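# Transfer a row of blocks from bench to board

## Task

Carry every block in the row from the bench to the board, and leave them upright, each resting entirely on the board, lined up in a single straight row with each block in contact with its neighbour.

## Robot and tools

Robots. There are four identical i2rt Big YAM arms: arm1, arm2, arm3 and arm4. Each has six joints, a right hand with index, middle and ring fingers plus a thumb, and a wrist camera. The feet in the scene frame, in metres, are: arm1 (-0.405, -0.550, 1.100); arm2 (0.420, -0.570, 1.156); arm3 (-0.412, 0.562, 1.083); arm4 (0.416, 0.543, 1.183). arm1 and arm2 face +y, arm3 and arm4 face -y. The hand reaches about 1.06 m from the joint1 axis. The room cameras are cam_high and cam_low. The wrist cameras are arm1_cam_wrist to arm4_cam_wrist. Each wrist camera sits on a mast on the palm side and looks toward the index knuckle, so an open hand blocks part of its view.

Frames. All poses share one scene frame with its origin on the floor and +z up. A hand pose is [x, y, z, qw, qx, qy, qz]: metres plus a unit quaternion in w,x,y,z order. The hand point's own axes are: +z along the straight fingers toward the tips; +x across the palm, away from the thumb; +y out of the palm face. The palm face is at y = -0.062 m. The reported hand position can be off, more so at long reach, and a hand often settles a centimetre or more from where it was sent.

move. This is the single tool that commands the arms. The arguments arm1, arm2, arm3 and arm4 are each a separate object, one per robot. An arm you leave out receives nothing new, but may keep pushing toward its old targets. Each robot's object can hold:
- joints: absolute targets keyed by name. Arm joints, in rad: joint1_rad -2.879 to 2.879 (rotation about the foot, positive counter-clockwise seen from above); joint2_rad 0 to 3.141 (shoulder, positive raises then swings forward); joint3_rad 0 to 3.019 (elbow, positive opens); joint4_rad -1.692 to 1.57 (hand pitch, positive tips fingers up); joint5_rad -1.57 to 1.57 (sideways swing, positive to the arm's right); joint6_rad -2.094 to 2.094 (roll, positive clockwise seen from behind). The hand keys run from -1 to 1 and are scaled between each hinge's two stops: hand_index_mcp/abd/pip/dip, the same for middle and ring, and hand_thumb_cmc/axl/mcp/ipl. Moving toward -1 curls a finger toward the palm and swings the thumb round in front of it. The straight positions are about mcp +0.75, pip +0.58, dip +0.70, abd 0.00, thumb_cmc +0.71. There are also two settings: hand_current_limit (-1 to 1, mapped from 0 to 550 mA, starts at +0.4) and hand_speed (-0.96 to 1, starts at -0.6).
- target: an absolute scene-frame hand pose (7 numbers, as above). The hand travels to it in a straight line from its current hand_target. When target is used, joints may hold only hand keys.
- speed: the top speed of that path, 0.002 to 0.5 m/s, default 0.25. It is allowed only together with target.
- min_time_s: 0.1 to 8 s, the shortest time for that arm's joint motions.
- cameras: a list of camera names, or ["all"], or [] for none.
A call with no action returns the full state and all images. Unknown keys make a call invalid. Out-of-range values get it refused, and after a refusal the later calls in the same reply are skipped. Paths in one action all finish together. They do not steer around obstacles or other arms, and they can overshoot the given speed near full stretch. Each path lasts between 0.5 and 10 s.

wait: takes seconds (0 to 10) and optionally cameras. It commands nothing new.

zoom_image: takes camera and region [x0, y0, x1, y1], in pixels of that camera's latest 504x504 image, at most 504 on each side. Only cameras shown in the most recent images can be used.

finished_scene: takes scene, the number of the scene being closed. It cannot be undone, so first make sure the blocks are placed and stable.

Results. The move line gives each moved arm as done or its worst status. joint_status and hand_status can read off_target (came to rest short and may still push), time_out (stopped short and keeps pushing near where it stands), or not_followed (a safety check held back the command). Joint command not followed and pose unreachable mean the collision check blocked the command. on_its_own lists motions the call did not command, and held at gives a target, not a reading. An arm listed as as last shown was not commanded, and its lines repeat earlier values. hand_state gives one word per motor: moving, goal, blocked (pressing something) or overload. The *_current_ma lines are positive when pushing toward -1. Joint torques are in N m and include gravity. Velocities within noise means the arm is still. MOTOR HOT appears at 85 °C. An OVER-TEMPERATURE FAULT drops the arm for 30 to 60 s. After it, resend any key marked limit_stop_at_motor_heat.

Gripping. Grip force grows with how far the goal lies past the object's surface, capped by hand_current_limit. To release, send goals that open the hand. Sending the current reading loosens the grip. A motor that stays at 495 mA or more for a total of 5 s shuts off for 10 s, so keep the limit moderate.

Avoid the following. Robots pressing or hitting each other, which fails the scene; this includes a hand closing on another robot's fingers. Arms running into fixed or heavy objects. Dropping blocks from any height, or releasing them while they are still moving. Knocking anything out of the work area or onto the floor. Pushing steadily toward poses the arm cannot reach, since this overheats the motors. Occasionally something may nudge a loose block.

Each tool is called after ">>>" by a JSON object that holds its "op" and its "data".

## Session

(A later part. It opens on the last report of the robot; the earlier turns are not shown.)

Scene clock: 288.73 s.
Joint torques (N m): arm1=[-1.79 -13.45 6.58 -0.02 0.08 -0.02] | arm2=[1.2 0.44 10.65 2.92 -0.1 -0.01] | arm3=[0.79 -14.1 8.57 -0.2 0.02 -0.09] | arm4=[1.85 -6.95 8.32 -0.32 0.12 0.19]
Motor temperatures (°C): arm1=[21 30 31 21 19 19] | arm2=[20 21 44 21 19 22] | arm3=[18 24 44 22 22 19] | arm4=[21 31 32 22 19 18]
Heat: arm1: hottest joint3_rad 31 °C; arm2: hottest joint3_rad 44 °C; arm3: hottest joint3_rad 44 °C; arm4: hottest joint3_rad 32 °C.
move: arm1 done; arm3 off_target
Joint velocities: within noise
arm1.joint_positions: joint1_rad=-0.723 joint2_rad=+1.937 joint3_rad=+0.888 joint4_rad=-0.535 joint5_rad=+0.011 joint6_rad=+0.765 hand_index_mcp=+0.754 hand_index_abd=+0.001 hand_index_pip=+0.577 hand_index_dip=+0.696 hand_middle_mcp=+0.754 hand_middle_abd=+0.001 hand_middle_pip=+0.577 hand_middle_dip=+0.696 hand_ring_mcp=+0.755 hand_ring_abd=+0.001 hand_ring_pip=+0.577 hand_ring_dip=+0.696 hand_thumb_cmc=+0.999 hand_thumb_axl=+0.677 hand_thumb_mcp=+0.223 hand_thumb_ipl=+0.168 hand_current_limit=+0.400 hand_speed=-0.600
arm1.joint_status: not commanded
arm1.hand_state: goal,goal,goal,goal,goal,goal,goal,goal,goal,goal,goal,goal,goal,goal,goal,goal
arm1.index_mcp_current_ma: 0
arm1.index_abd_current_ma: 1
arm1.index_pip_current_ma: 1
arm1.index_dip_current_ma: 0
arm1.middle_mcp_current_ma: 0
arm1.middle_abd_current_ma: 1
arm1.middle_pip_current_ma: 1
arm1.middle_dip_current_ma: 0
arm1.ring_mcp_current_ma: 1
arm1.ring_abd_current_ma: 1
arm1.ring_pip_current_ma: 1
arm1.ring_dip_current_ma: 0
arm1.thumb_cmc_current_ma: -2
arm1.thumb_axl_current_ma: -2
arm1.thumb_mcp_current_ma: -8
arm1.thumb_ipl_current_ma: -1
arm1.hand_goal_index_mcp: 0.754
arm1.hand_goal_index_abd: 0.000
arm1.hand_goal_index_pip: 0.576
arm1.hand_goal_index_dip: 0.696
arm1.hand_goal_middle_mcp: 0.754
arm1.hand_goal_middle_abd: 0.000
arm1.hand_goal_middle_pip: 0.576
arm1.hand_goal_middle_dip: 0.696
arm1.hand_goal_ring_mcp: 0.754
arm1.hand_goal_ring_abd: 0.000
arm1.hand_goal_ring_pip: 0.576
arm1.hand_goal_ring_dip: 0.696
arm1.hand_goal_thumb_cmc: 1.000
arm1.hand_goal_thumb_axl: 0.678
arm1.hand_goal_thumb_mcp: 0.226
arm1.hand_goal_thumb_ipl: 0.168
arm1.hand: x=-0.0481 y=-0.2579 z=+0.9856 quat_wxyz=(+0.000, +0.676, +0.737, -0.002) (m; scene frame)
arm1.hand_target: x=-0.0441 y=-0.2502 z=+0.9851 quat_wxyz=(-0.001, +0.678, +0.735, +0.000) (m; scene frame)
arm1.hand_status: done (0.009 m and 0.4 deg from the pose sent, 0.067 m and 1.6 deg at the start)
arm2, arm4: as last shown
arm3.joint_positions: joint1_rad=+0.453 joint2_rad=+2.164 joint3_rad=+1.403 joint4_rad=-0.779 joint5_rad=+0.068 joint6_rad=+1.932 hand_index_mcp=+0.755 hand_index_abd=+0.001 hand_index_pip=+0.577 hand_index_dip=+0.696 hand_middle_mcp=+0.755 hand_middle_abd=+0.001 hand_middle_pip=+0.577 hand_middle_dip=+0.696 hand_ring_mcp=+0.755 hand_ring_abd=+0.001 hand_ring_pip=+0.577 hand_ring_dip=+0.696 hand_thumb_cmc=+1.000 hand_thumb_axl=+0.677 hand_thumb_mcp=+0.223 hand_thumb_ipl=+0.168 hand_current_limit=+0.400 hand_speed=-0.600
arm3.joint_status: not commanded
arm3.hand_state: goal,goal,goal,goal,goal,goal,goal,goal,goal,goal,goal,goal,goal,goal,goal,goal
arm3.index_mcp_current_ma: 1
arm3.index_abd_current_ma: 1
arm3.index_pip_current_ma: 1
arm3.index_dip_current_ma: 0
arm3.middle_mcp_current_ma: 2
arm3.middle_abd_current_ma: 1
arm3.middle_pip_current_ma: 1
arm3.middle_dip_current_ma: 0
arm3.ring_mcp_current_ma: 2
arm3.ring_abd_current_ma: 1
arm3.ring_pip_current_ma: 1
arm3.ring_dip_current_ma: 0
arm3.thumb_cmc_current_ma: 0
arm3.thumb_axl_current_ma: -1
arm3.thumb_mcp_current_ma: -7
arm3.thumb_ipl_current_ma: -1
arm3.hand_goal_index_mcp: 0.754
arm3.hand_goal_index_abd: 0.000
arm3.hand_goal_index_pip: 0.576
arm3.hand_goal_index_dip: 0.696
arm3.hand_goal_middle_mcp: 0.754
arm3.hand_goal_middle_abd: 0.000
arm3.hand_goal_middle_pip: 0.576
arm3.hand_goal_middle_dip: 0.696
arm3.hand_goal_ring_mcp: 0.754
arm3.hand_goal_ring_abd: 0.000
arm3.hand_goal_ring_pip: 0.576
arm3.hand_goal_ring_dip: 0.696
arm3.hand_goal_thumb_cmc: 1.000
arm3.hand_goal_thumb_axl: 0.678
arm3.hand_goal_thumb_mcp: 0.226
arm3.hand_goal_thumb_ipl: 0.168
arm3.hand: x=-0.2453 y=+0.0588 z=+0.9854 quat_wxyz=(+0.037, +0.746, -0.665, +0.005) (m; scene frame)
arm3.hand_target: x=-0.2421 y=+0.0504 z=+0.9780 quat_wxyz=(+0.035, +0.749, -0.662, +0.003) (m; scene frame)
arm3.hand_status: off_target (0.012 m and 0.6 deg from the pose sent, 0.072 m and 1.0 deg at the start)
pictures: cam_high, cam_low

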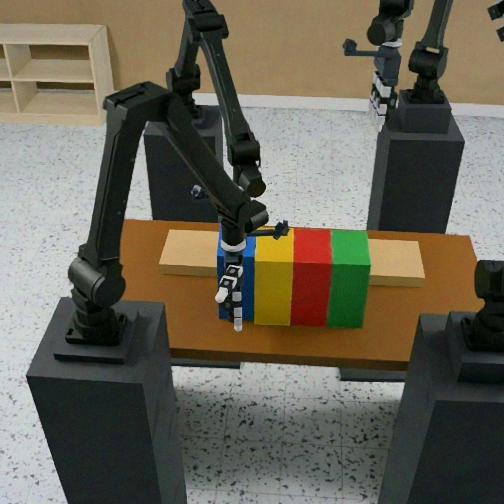

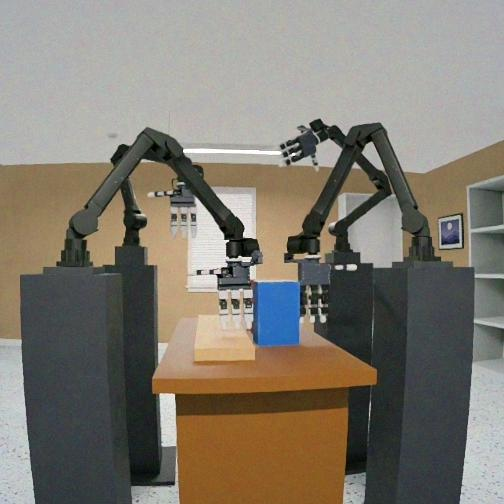

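>>> {"op": "move", "data": {"arm1": {"target":[-0.0440,-0.196,0.990,-0.001,0.678,0.735,0.000],"speed":0.06}, "arm3": {"target":[-0.2440,-0.004,0.970,0.035,0.749,-0.662,0.003],"speed":0.06}, "cameras": ["cam_high","cam_low"]}}

>>> {"op": "zoom_image", "data": {"camera": "cam_low", "region": [180, 220, 360, 400]}}

>>> {"op": "zoom_image", "data": {"camera": "cam_high", "region": [180, 190, 340, 350]}}

Scene clock: 300.07 s.
Joint torques (N m): arm1=[0.85 -12.81 10.65 1.2 -0.59 -0.04] | arm2=[1.14 0.44 10.63 2.91 -0.09 -0.02] | arm3=[0.32 -17.08 6.31 0.62 0.24 0.01] | arm4=[1.9 -7.12 8.38 -0.36 0.13 0.22]
Motor temperatures (°C): arm1=[21 31 32 21 19 19] | arm2=[20 21 44 21 19 22] | arm3=[18 24 45 22 22 19] | arm4=[21 31 32 22 19 18]
Heat: arm1: hottest joint3_rad 32 °C; arm2: hottest joint3_rad 44 °C; arm3: hottest joint3_rad 45 °C; arm4: hottest joint3_rad 32 °C.
move: arm1 off_target; arm3 not_followed
Joint velocities: within noise
arm1.joint_positions: joint1_rad=-0.679 joint2_rad=+1.969 joint3_rad=+0.963 joint4_rad=-0.646 joint5_rad=+0.027 joint6_rad=+0.844 hand_index_mcp=+0.754 hand_index_abd=+0.001 hand_index_pip=+0.577 hand_index_dip=+0.696 hand_middle_mcp=+0.754 hand_middle_abd=+0.001 hand_middle_pip=+0.577 hand_middle_dip=+0.696 hand_ring_mcp=+0.753 hand_ring_abd=+0.001 hand_ring_pip=+0.577 hand_ring_dip=+0.696 hand_thumb_cmc=+0.999 hand_thumb_axl=+0.677 hand_thumb_mcp=+0.223 hand_thumb_ipl=+0.168 hand_current_limit=+0.400 hand_speed=-0.600
arm1.joint_status: not commanded
arm1.hand_state: goal,goal,goal,goal,goal,goal,goal,goal,goal,goal,goal,goal,goal,goal,goal,goal
arm1.index_mcp_current_ma: 0
arm1.index_abd_current_ma: 1
arm1.index_pip_current_ma: 1
arm1.index_dip_current_ma: 0
arm1.middle_mcp_current_ma: 0
arm1.middle_abd_current_ma: 1
arm1.middle_pip_current_ma: 1
arm1.middle_dip_current_ma: 0
arm1.ring_mcp_current_ma: -2
arm1.ring_abd_current_ma: 1
arm1.ring_pip_current_ma: 1
arm1.ring_dip_current_ma: 0
arm1.thumb_cmc_current_ma: -2
arm1.thumb_axl_current_ma: -2
arm1.thumb_mcp_current_ma: -8
arm1.thumb_ipl_current_ma: -1
arm1.hand_goal_index_mcp: 0.754
arm1.hand_goal_index_abd: 0.000
arm1.hand_goal_index_pip: 0.576
arm1.hand_goal_index_dip: 0.696
arm1.hand_goal_middle_mcp: 0.754
arm1.hand_goal_middle_abd: 0.000
arm1.hand_goal_middle_pip: 0.576
arm1.hand_goal_middle_dip: 0.696
arm1.hand_goal_ring_mcp: 0.754
arm1.hand_goal_ring_abd: 0.000
arm1.hand_goal_ring_pip: 0.576
arm1.hand_goal_ring_dip: 0.696
arm1.hand_goal_thumb_cmc: 1.000
arm1.hand_goal_thumb_axl: 0.678
arm1.hand_goal_thumb_mcp: 0.226
arm1.hand_goal_thumb_ipl: 0.168
arm1.hand: x=-0.0554 y=-0.2449 z=+0.9875 quat_wxyz=(+0.011, +0.687, +0.726, -0.034) (m; scene frame)
arm1.hand_target: x=-0.0465 y=-0.1977 z=+0.9928 quat_wxyz=(-0.002, +0.677, +0.736, +0.000) (m; scene frame)
arm1.hand_status: off_target (0.050 m and 4.4 deg from the pose sent, 0.062 m and 0.4 deg at the start)
arm2, arm4: as last shown
arm3.joint_positions: joint1_rad=+0.451 joint2_rad=+2.216 joint3_rad=+1.496 joint4_rad=-0.885 joint5_rad=+0.056 joint6_rad=+1.913 hand_index_mcp=+0.755 hand_index_abd=+0.001 hand_index_pip=+0.577 hand_index_dip=+0.696 hand_middle_mcp=+0.755 hand_middle_abd=+0.001 hand_middle_pip=+0.577 hand_middle_dip=+0.696 hand_ring_mcp=+0.752 hand_ring_abd=+0.002 hand_ring_pip=+0.576 hand_ring_dip=+0.696 hand_thumb_cmc=+1.000 hand_thumb_axl=+0.677 hand_thumb_mcp=+0.223 hand_thumb_ipl=+0.168 hand_current_limit=+0.400 hand_speed=-0.600
arm3.joint_status: not commanded
arm3.hand_state: goal,goal,goal,goal,goal,goal,goal,goal,goal,goal,goal,goal,goal,goal,goal,goal
arm3.index_mcp_current_ma: 1
arm3.index_abd_current_ma: 1
arm3.index_pip_current_ma: 1
arm3.index_dip_current_ma: 0
arm3.middle_mcp_current_ma: 2
arm3.middle_abd_current_ma: 1
arm3.middle_pip_current_ma: 1
arm3.middle_dip_current_ma: 0
arm3.ring_mcp_current_ma: -3
arm3.ring_abd_current_ma: 4
arm3.ring_pip_current_ma: 0
arm3.ring_dip_current_ma: 0
arm3.thumb_cmc_current_ma: 0
arm3.thumb_axl_current_ma: -1
arm3.thumb_mcp_current_ma: -7
arm3.thumb_ipl_current_ma: -1
arm3.hand_goal_index_mcp: 0.754
arm3.hand_goal_index_abd: 0.000
arm3.hand_goal_index_pip: 0.576
arm3.hand_goal_index_dip: 0.696
arm3.hand_goal_middle_mcp: 0.754
arm3.hand_goal_middle_abd: 0.000
arm3.hand_goal_middle_pip: 0.576
arm3.hand_goal_middle_dip: 0.696
arm3.hand_goal_ring_mcp: 0.754
arm3.hand_goal_ring_abd: 0.000
arm3.hand_goal_ring_pip: 0.576
arm3.hand_goal_ring_dip: 0.696
arm3.hand_goal_thumb_cmc: 1.000
arm3.hand_goal_thumb_axl: 0.678
arm3.hand_goal_thumb_mcp: 0.226
arm3.hand_goal_thumb_ipl: 0.168
arm3.on_its_own: joint4_rad is held at -0.866, not at its first target -0.787
arm3.hand: x=-0.2402 y=+0.0501 z=+0.9850 quat_wxyz=(+0.019, +0.753, -0.657, -0.023) (m; scene frame)
arm3.hand_target: x=-0.2410 y=+0.0436 z=+0.9844 quat_wxyz=(+0.025, +0.751, -0.660, -0.014) (m; scene frame)
arm3.hand_status: not_followed (0.056 m and 3.6 deg from the pose sent, 0.065 m and 0.6 deg at the start)
pictures: cam_high, cam_low
led back after a hold (arm1 arm): the arm was led back toward your command in small steps, so it may still be short of it.
led back after a hold (arm3 arm): the arm was led back toward your command in small steps, so it may still be short of it.
pose unreachable (arm1 arm): on one or more control steps of this call this arm could not follow its commanded pose, so it was not sent that pose on those steps. It may still have moved: this result reports where it is.
cause: moving toward the commanded pose would bring a part of the arm too close to another arm (the arm3 arm, along the way the arms are being sent, or toward where that arm still pushes).
pose unreachable (arm3 arm): on one or more control steps of this call this arm could not follow its commanded pose, so it was not sent that pose on those steps. On the call's last step it was still not sent that pose. It may still have moved: this result reports where it is.
cause: moving toward the commanded pose would bring a part of the arm too close to another arm (the arm1 arm, along the way the arms are being sent, or toward where that arm still pushes).

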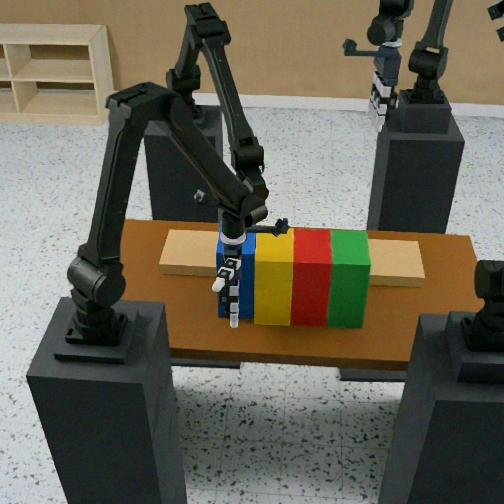

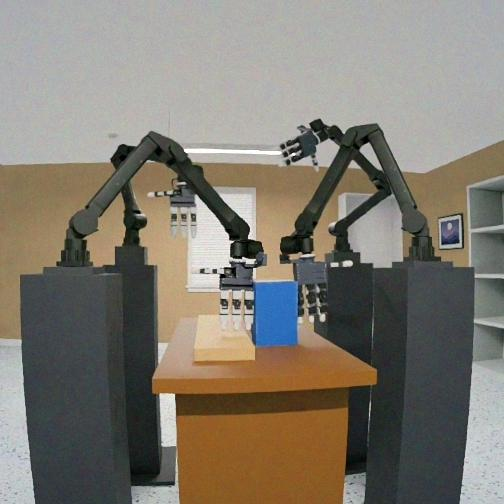

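Scaled by 2.800 from the camera's 504x504 image, which has a finer 720x720 frame.

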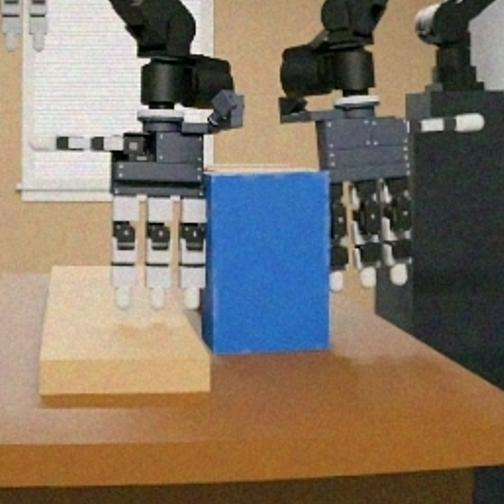

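Scaled by 3.150 from the camera's 504x504 image, which has a finer 720x720 frame.

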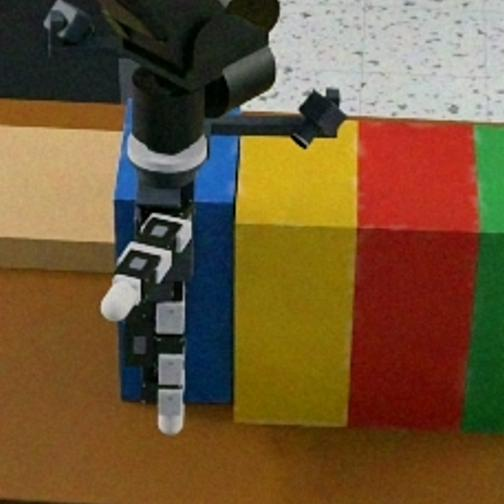

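>>> {"op": "move", "data": {"arm1": {"target":[-0.0460,-0.265,0.985,-0.047,0.676,0.733,0.051],"speed":0.08}, "arm3": {"target":[-0.2440,0.070,0.972,0.094,0.744,-0.660,0.055],"speed":0.08}}}

>>> {"op": "move", "data": {"arm1": {"target":[-0.0460,-0.212,0.990,-0.047,0.676,0.733,0.051],"speed":0.06}, "arm3": {"target":[-0.2440,0.015,0.975,0.094,0.744,-0.660,0.055],"speed":0.06}, "cameras": ["cam_high","cam_low"]}}

>>> {"op": "zoom_image", "data": {"camera": "cam_low", "region": [180, 220, 360, 400]}}

>>> {"op": "zoom_image", "data": {"camera": "cam_high", "region": [180, 190, 340, 350]}}

Scene clock: 344.33 s.
Joint torques (N m): arm1=[-2.61 -15.85 4.04 0.95 -0.09 -0.27] | arm2=[1.14 0.44 10.65 2.91 -0.09 -0.01] | arm3=[1.14 -15.5 4.9 1.4 0.36 0.08] | arm4=[2.14 -7.06 8.31 -0.36 0.13 0.25]
Motor temperatures (°C): arm1=[21 30 34 21 20 19] | arm2=[19 21 44 21 19 22] | arm3=[18 25 43 22 22 19] | arm4=[21 30 32 22 19 18]
Heat: arm1: hottest joint3_rad 34 °C; arm2: hottest joint3_rad 44 °C; arm3: hottest joint3_rad 43 °C; arm4: hottest joint3_rad 32 °C.
move: arm1 off_target; arm3 done
Joint velocities: within noise
arm1.joint_positions: joint1_rad=-0.773 joint2_rad=+1.918 joint3_rad=+0.803 joint4_rad=-0.397 joint5_rad=-0.081 joint6_rad=+0.731 hand_index_mcp=+0.754 hand_index_abd=+0.001 hand_index_pip=+0.577 hand_index_dip=+0.696 hand_middle_mcp=+0.754 hand_middle_abd=+0.001 hand_middle_pip=+0.577 hand_middle_dip=+0.696 hand_ring_mcp=+0.751 hand_ring_abd=+0.004 hand_ring_pip=+0.576 hand_ring_dip=+0.696 hand_thumb_cmc=+0.999 hand_thumb_axl=+0.677 hand_thumb_mcp=+0.223 hand_thumb_ipl=+0.168 hand_current_limit=+0.400 hand_speed=-0.600
arm1.joint_status: not commanded
arm1.hand_state: goal,goal,goal,goal,goal,goal,goal,goal,goal,goal,goal,goal,goal,goal,goal,goal
arm1.index_mcp_current_ma: 0
arm1.index_abd_current_ma: 1
arm1.index_pip_current_ma: 1
arm1.index_dip_current_ma: 0
arm1.middle_mcp_current_ma: 0
arm1.middle_abd_current_ma: 1
arm1.middle_pip_current_ma: 1
arm1.middle_dip_current_ma: 0
arm1.ring_mcp_current_ma: -8
arm1.ring_abd_current_ma: 8
arm1.ring_pip_current_ma: 0
arm1.ring_dip_current_ma: 0
arm1.thumb_cmc_current_ma: -2
arm1.thumb_axl_current_ma: -2
arm1.thumb_mcp_current_ma: -8
arm1.thumb_ipl_current_ma: -1
arm1.hand_goal_index_mcp: 0.754
arm1.hand_goal_index_abd: 0.000
arm1.hand_goal_index_pip: 0.576
arm1.hand_goal_index_dip: 0.696
arm1.hand_goal_middle_mcp: 0.754
arm1.hand_goal_middle_abd: 0.000
arm1.hand_goal_middle_pip: 0.576
arm1.hand_goal_middle_dip: 0.696
arm1.hand_goal_ring_mcp: 0.754
arm1.hand_goal_ring_abd: 0.000
arm1.hand_goal_ring_pip: 0.576
arm1.hand_goal_ring_dip: 0.696
arm1.hand_goal_thumb_cmc: 1.000
arm1.hand_goal_thumb_axl: 0.678
arm1.hand_goal_thumb_mcp: 0.226
arm1.hand_goal_thumb_ipl: 0.168
arm1.hand: x=-0.0524 y=-0.2693 z=+0.9751 quat_wxyz=(-0.046, +0.680, +0.731, +0.035) (m; scene frame)
arm1.hand_target: x=-0.0460 y=-0.2651 z=+0.9850 quat_wxyz=(-0.047, +0.676, +0.733, +0.051) (m; scene frame)
arm1.hand_status: off_target (0.013 m and 1.9 deg from the pose sent, 0.022 m and 11.9 deg at the start)
arm2, arm4: as last shown
arm3.joint_positions: joint1_rad=+0.483 joint2_rad=+2.118 joint3_rad=+1.260 joint4_rad=-0.571 joint5_rad=+0.139 joint6_rad=+1.942 hand_index_mcp=+0.752 hand_index_abd=+0.025 hand_index_pip=+0.576 hand_index_dip=+0.696 hand_middle_mcp=+0.755 hand_middle_abd=+0.001 hand_middle_pip=+0.577 hand_middle_dip=+0.696 hand_ring_mcp=+0.756 hand_ring_abd=+0.005 hand_ring_pip=+0.577 hand_ring_dip=+0.696 hand_thumb_cmc=+1.000 hand_thumb_axl=+0.677 hand_thumb_mcp=+0.223 hand_thumb_ipl=+0.168 hand_current_limit=+0.400 hand_speed=-0.600
arm3.joint_status: not commanded
arm3.hand_state: goal,blocked,goal,goal,goal,goal,goal,goal,goal,goal,goal,goal,goal,goal,goal,goal
arm3.index_mcp_current_ma: -4
arm3.index_abd_current_ma: 65
arm3.index_pip_current_ma: 0
arm3.index_dip_current_ma: 0
arm3.middle_mcp_current_ma: 2
arm3.middle_abd_current_ma: 1
arm3.middle_pip_current_ma: 1
arm3.middle_dip_current_ma: 0
arm3.ring_mcp_current_ma: 4
arm3.ring_abd_current_ma: 9
arm3.ring_pip_current_ma: 2
arm3.ring_dip_current_ma: 0
arm3.thumb_cmc_current_ma: 0
arm3.thumb_axl_current_ma: -1
arm3.thumb_mcp_current_ma: -8
arm3.thumb_ipl_current_ma: -1
arm3.hand_goal_index_mcp: 0.754
arm3.hand_goal_index_abd: 0.000
arm3.hand_goal_index_pip: 0.576
arm3.hand_goal_index_dip: 0.696
arm3.hand_goal_middle_mcp: 0.754
arm3.hand_goal_middle_abd: 0.000
arm3.hand_goal_middle_pip: 0.576
arm3.hand_goal_middle_dip: 0.696
arm3.hand_goal_ring_mcp: 0.754
arm3.hand_goal_ring_abd: 0.000
arm3.hand_goal_ring_pip: 0.576
arm3.hand_goal_ring_dip: 0.696
arm3.hand_goal_thumb_cmc: 1.000
arm3.hand_goal_thumb_axl: 0.678
arm3.hand_goal_thumb_mcp: 0.226
arm3.hand_goal_thumb_ipl: 0.168
arm3.hand: x=-0.2467 y=+0.0711 z=+0.9743 quat_wxyz=(+0.088, +0.747, -0.658, +0.046) (m; scene frame)
arm3.hand_target: x=-0.2441 y=+0.0701 z=+0.9720 quat_wxyz=(+0.094, +0.744, -0.660, +0.055) (m; scene frame)
arm3.hand_status: done (0.004 m and 1.3 deg from the pose sent, 0.024 m and 12.4 deg at the start)
pictures: none

Scene clock: 345.77 s.
Joint torques (N m): arm1=[-0.15 -13.16 9.25 0.95 -0.57 -0.06] | arm2=[1.2 0.5 10.65 2.92 -0.1 -0.01] | arm3=[-0.85 -12.98 11.08 1.37 0.46 -0.18] | arm4=[1.85 -6.59 8.27 -0.4 0.2 0.24]
Motor temperatures (°C): arm1=[21 30 34 21 20 19] | arm2=[19 21 44 21 19 22] | arm3=[18 25 43 22 22 19] | arm4=[21 30 32 22 19 18]
Heat: arm1: hottest joint3_rad 34 °C; arm2: hottest joint3_rad 44 °C; arm3: hottest joint3_rad 43 °C; arm4: hottest joint3_rad 32 °C.
move: arm1 off_target; arm3 off_target
Joint velocities: within noise
arm1.joint_positions: joint1_rad=-0.717 joint2_rad=+1.922 joint3_rad=+0.855 joint4_rad=-0.464 joint5_rad=-0.061 joint6_rad=+0.797 hand_index_mcp=+0.754 hand_index_abd=+0.001 hand_index_pip=+0.577 hand_index_dip=+0.696 hand_middle_mcp=+0.754 hand_middle_abd=+0.001 hand_middle_pip=+0.577 hand_middle_dip=+0.696 hand_ring_mcp=+0.753 hand_ring_abd=+0.056 hand_ring_pip=+0.577 hand_ring_dip=+0.696 hand_thumb_cmc=+0.999 hand_thumb_axl=+0.677 hand_thumb_mcp=+0.223 hand_thumb_ipl=+0.168 hand_current_limit=+0.400 hand_speed=-0.600
arm1.joint_status: not commanded
arm1.hand_state: goal,goal,goal,goal,goal,goal,goal,goal,goal,blocked,goal,goal,goal,goal,goal,goal
arm1.index_mcp_current_ma: 0
arm1.index_abd_current_ma: 1
arm1.index_pip_current_ma: 1
arm1.index_dip_current_ma: 0
arm1.middle_mcp_current_ma: 0
arm1.middle_abd_current_ma: 1
arm1.middle_pip_current_ma: 1
arm1.middle_dip_current_ma: 0
arm1.ring_mcp_current_ma: -1
arm1.ring_abd_current_ma: 178
arm1.ring_pip_current_ma: 2
arm1.ring_dip_current_ma: 0
arm1.thumb_cmc_current_ma: -2
arm1.thumb_axl_current_ma: -2
arm1.thumb_mcp_current_ma: -8
arm1.thumb_ipl_current_ma: -1
arm1.hand_goal_index_mcp: 0.754
arm1.hand_goal_index_abd: 0.000
arm1.hand_goal_index_pip: 0.576
arm1.hand_goal_index_dip: 0.696
arm1.hand_goal_middle_mcp: 0.754
arm1.hand_goal_middle_abd: 0.000
arm1.hand_goal_middle_pip: 0.576
arm1.hand_goal_middle_dip: 0.696
arm1.hand_goal_ring_mcp: 0.754
arm1.hand_goal_ring_abd: 0.000
arm1.hand_goal_ring_pip: 0.576
arm1.hand_goal_ring_dip: 0.696
arm1.hand_goal_thumb_cmc: 1.000
arm1.hand_goal_thumb_axl: 0.678
arm1.hand_goal_thumb_mcp: 0.226
arm1.hand_goal_thumb_ipl: 0.168
arm1.hand: x=-0.0583 y=-0.2487 z=+0.9826 quat_wxyz=(-0.037, +0.684, +0.728, +0.024) (m; scene frame)
arm1.hand_target: x=-0.0476 y=-0.2132 z=+0.9916 quat_wxyz=(-0.048, +0.676, +0.734, +0.051) (m; scene frame)
arm1.hand_status: off_target (0.039 m and 3.5 deg from the pose sent, 0.060 m and 1.9 deg at the start)
arm2, arm4: as last shown
arm3.joint_positions: joint1_rad=+0.467 joint2_rad=+2.151 joint3_rad=+1.347 joint4_rad=-0.658 joint5_rad=+0.129 joint6_rad=+1.924 hand_index_mcp=+0.752 hand_index_abd=+0.004 hand_index_pip=+0.576 hand_index_dip=+0.696 hand_middle_mcp=+0.755 hand_middle_abd=+0.001 hand_middle_pip=+0.577 hand_middle_dip=+0.696 hand_ring_mcp=+0.754 hand_ring_abd=+0.059 hand_ring_pip=+0.577 hand_ring_dip=+0.696 hand_thumb_cmc=+1.000 hand_thumb_axl=+0.677 hand_thumb_mcp=+0.223 hand_thumb_ipl=+0.168 hand_current_limit=+0.400 hand_speed=-0.600
arm3.joint_status: not commanded
arm3.hand_state: goal,goal,goal,goal,goal,goal,goal,goal,goal,blocked,goal,goal,goal,goal,goal,goal
arm3.index_mcp_current_ma: -4
arm3.index_abd_current_ma: 7
arm3.index_pip_current_ma: 0
arm3.index_dip_current_ma: 0
arm3.middle_mcp_current_ma: 2
arm3.middle_abd_current_ma: 1
arm3.middle_pip_current_ma: 1
arm3.middle_dip_current_ma: 0
arm3.ring_mcp_current_ma: 0
arm3.ring_abd_current_ma: 179
arm3.ring_pip_current_ma: 2
arm3.ring_dip_current_ma: 0
arm3.thumb_cmc_current_ma: 0
arm3.thumb_axl_current_ma: -1
arm3.thumb_mcp_current_ma: -8
arm3.thumb_ipl_current_ma: -1
arm3.hand_goal_index_mcp: 0.754
arm3.hand_goal_index_abd: 0.000
arm3.hand_goal_index_pip: 0.576
arm3.hand_goal_index_dip: 0.696
arm3.hand_goal_middle_mcp: 0.754
arm3.hand_goal_middle_abd: 0.000
arm3.hand_goal_middle_pip: 0.576
arm3.hand_goal_middle_dip: 0.696
arm3.hand_goal_ring_mcp: 0.754
arm3.hand_goal_ring_abd: 0.000
arm3.hand_goal_ring_pip: 0.576
arm3.hand_goal_ring_dip: 0.696
arm3.hand_goal_thumb_cmc: 1.000
arm3.hand_goal_thumb_axl: 0.678
arm3.hand_goal_thumb_mcp: 0.226
arm3.hand_goal_thumb_ipl: 0.168
arm3.hand: x=-0.2453 y=+0.0528 z=+0.9801 quat_wxyz=(+0.079, +0.750, -0.656, +0.031) (m; scene frame)
arm3.hand_target: x=-0.2451 y=+0.0173 z=+0.9769 quat_wxyz=(+0.094, +0.744, -0.660, +0.055) (m; scene frame)
arm3.hand_status: off_target (0.038 m and 3.3 deg from the pose sent, 0.056 m and 1.3 deg at the start)
pictures: cam_high, cam_low

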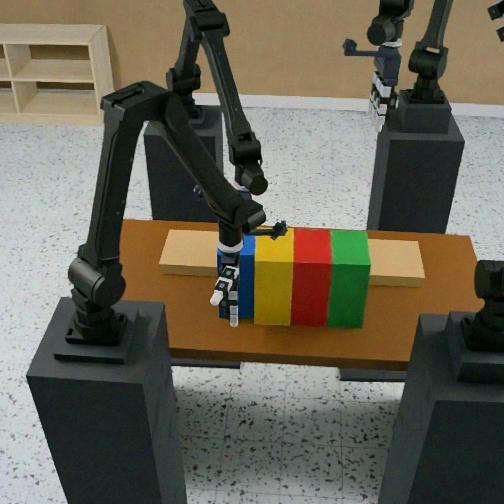

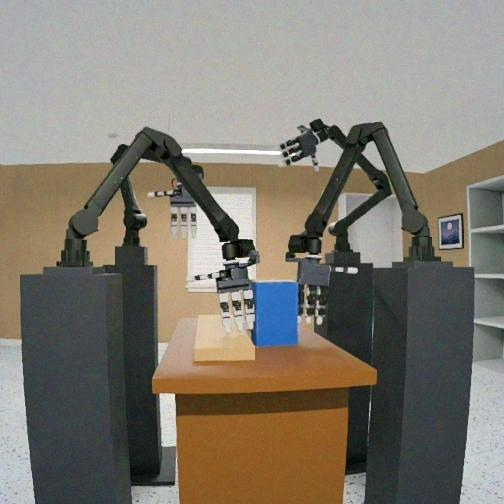

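Scaled by 2.800 from the camera's 504x504 image, which has a finer 720x720 frame.

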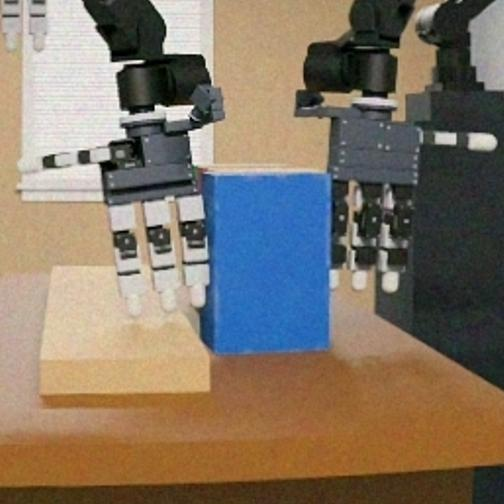

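Scaled by 3.150 from the camera's 504x504 image, which has a finer 720x720 frame.

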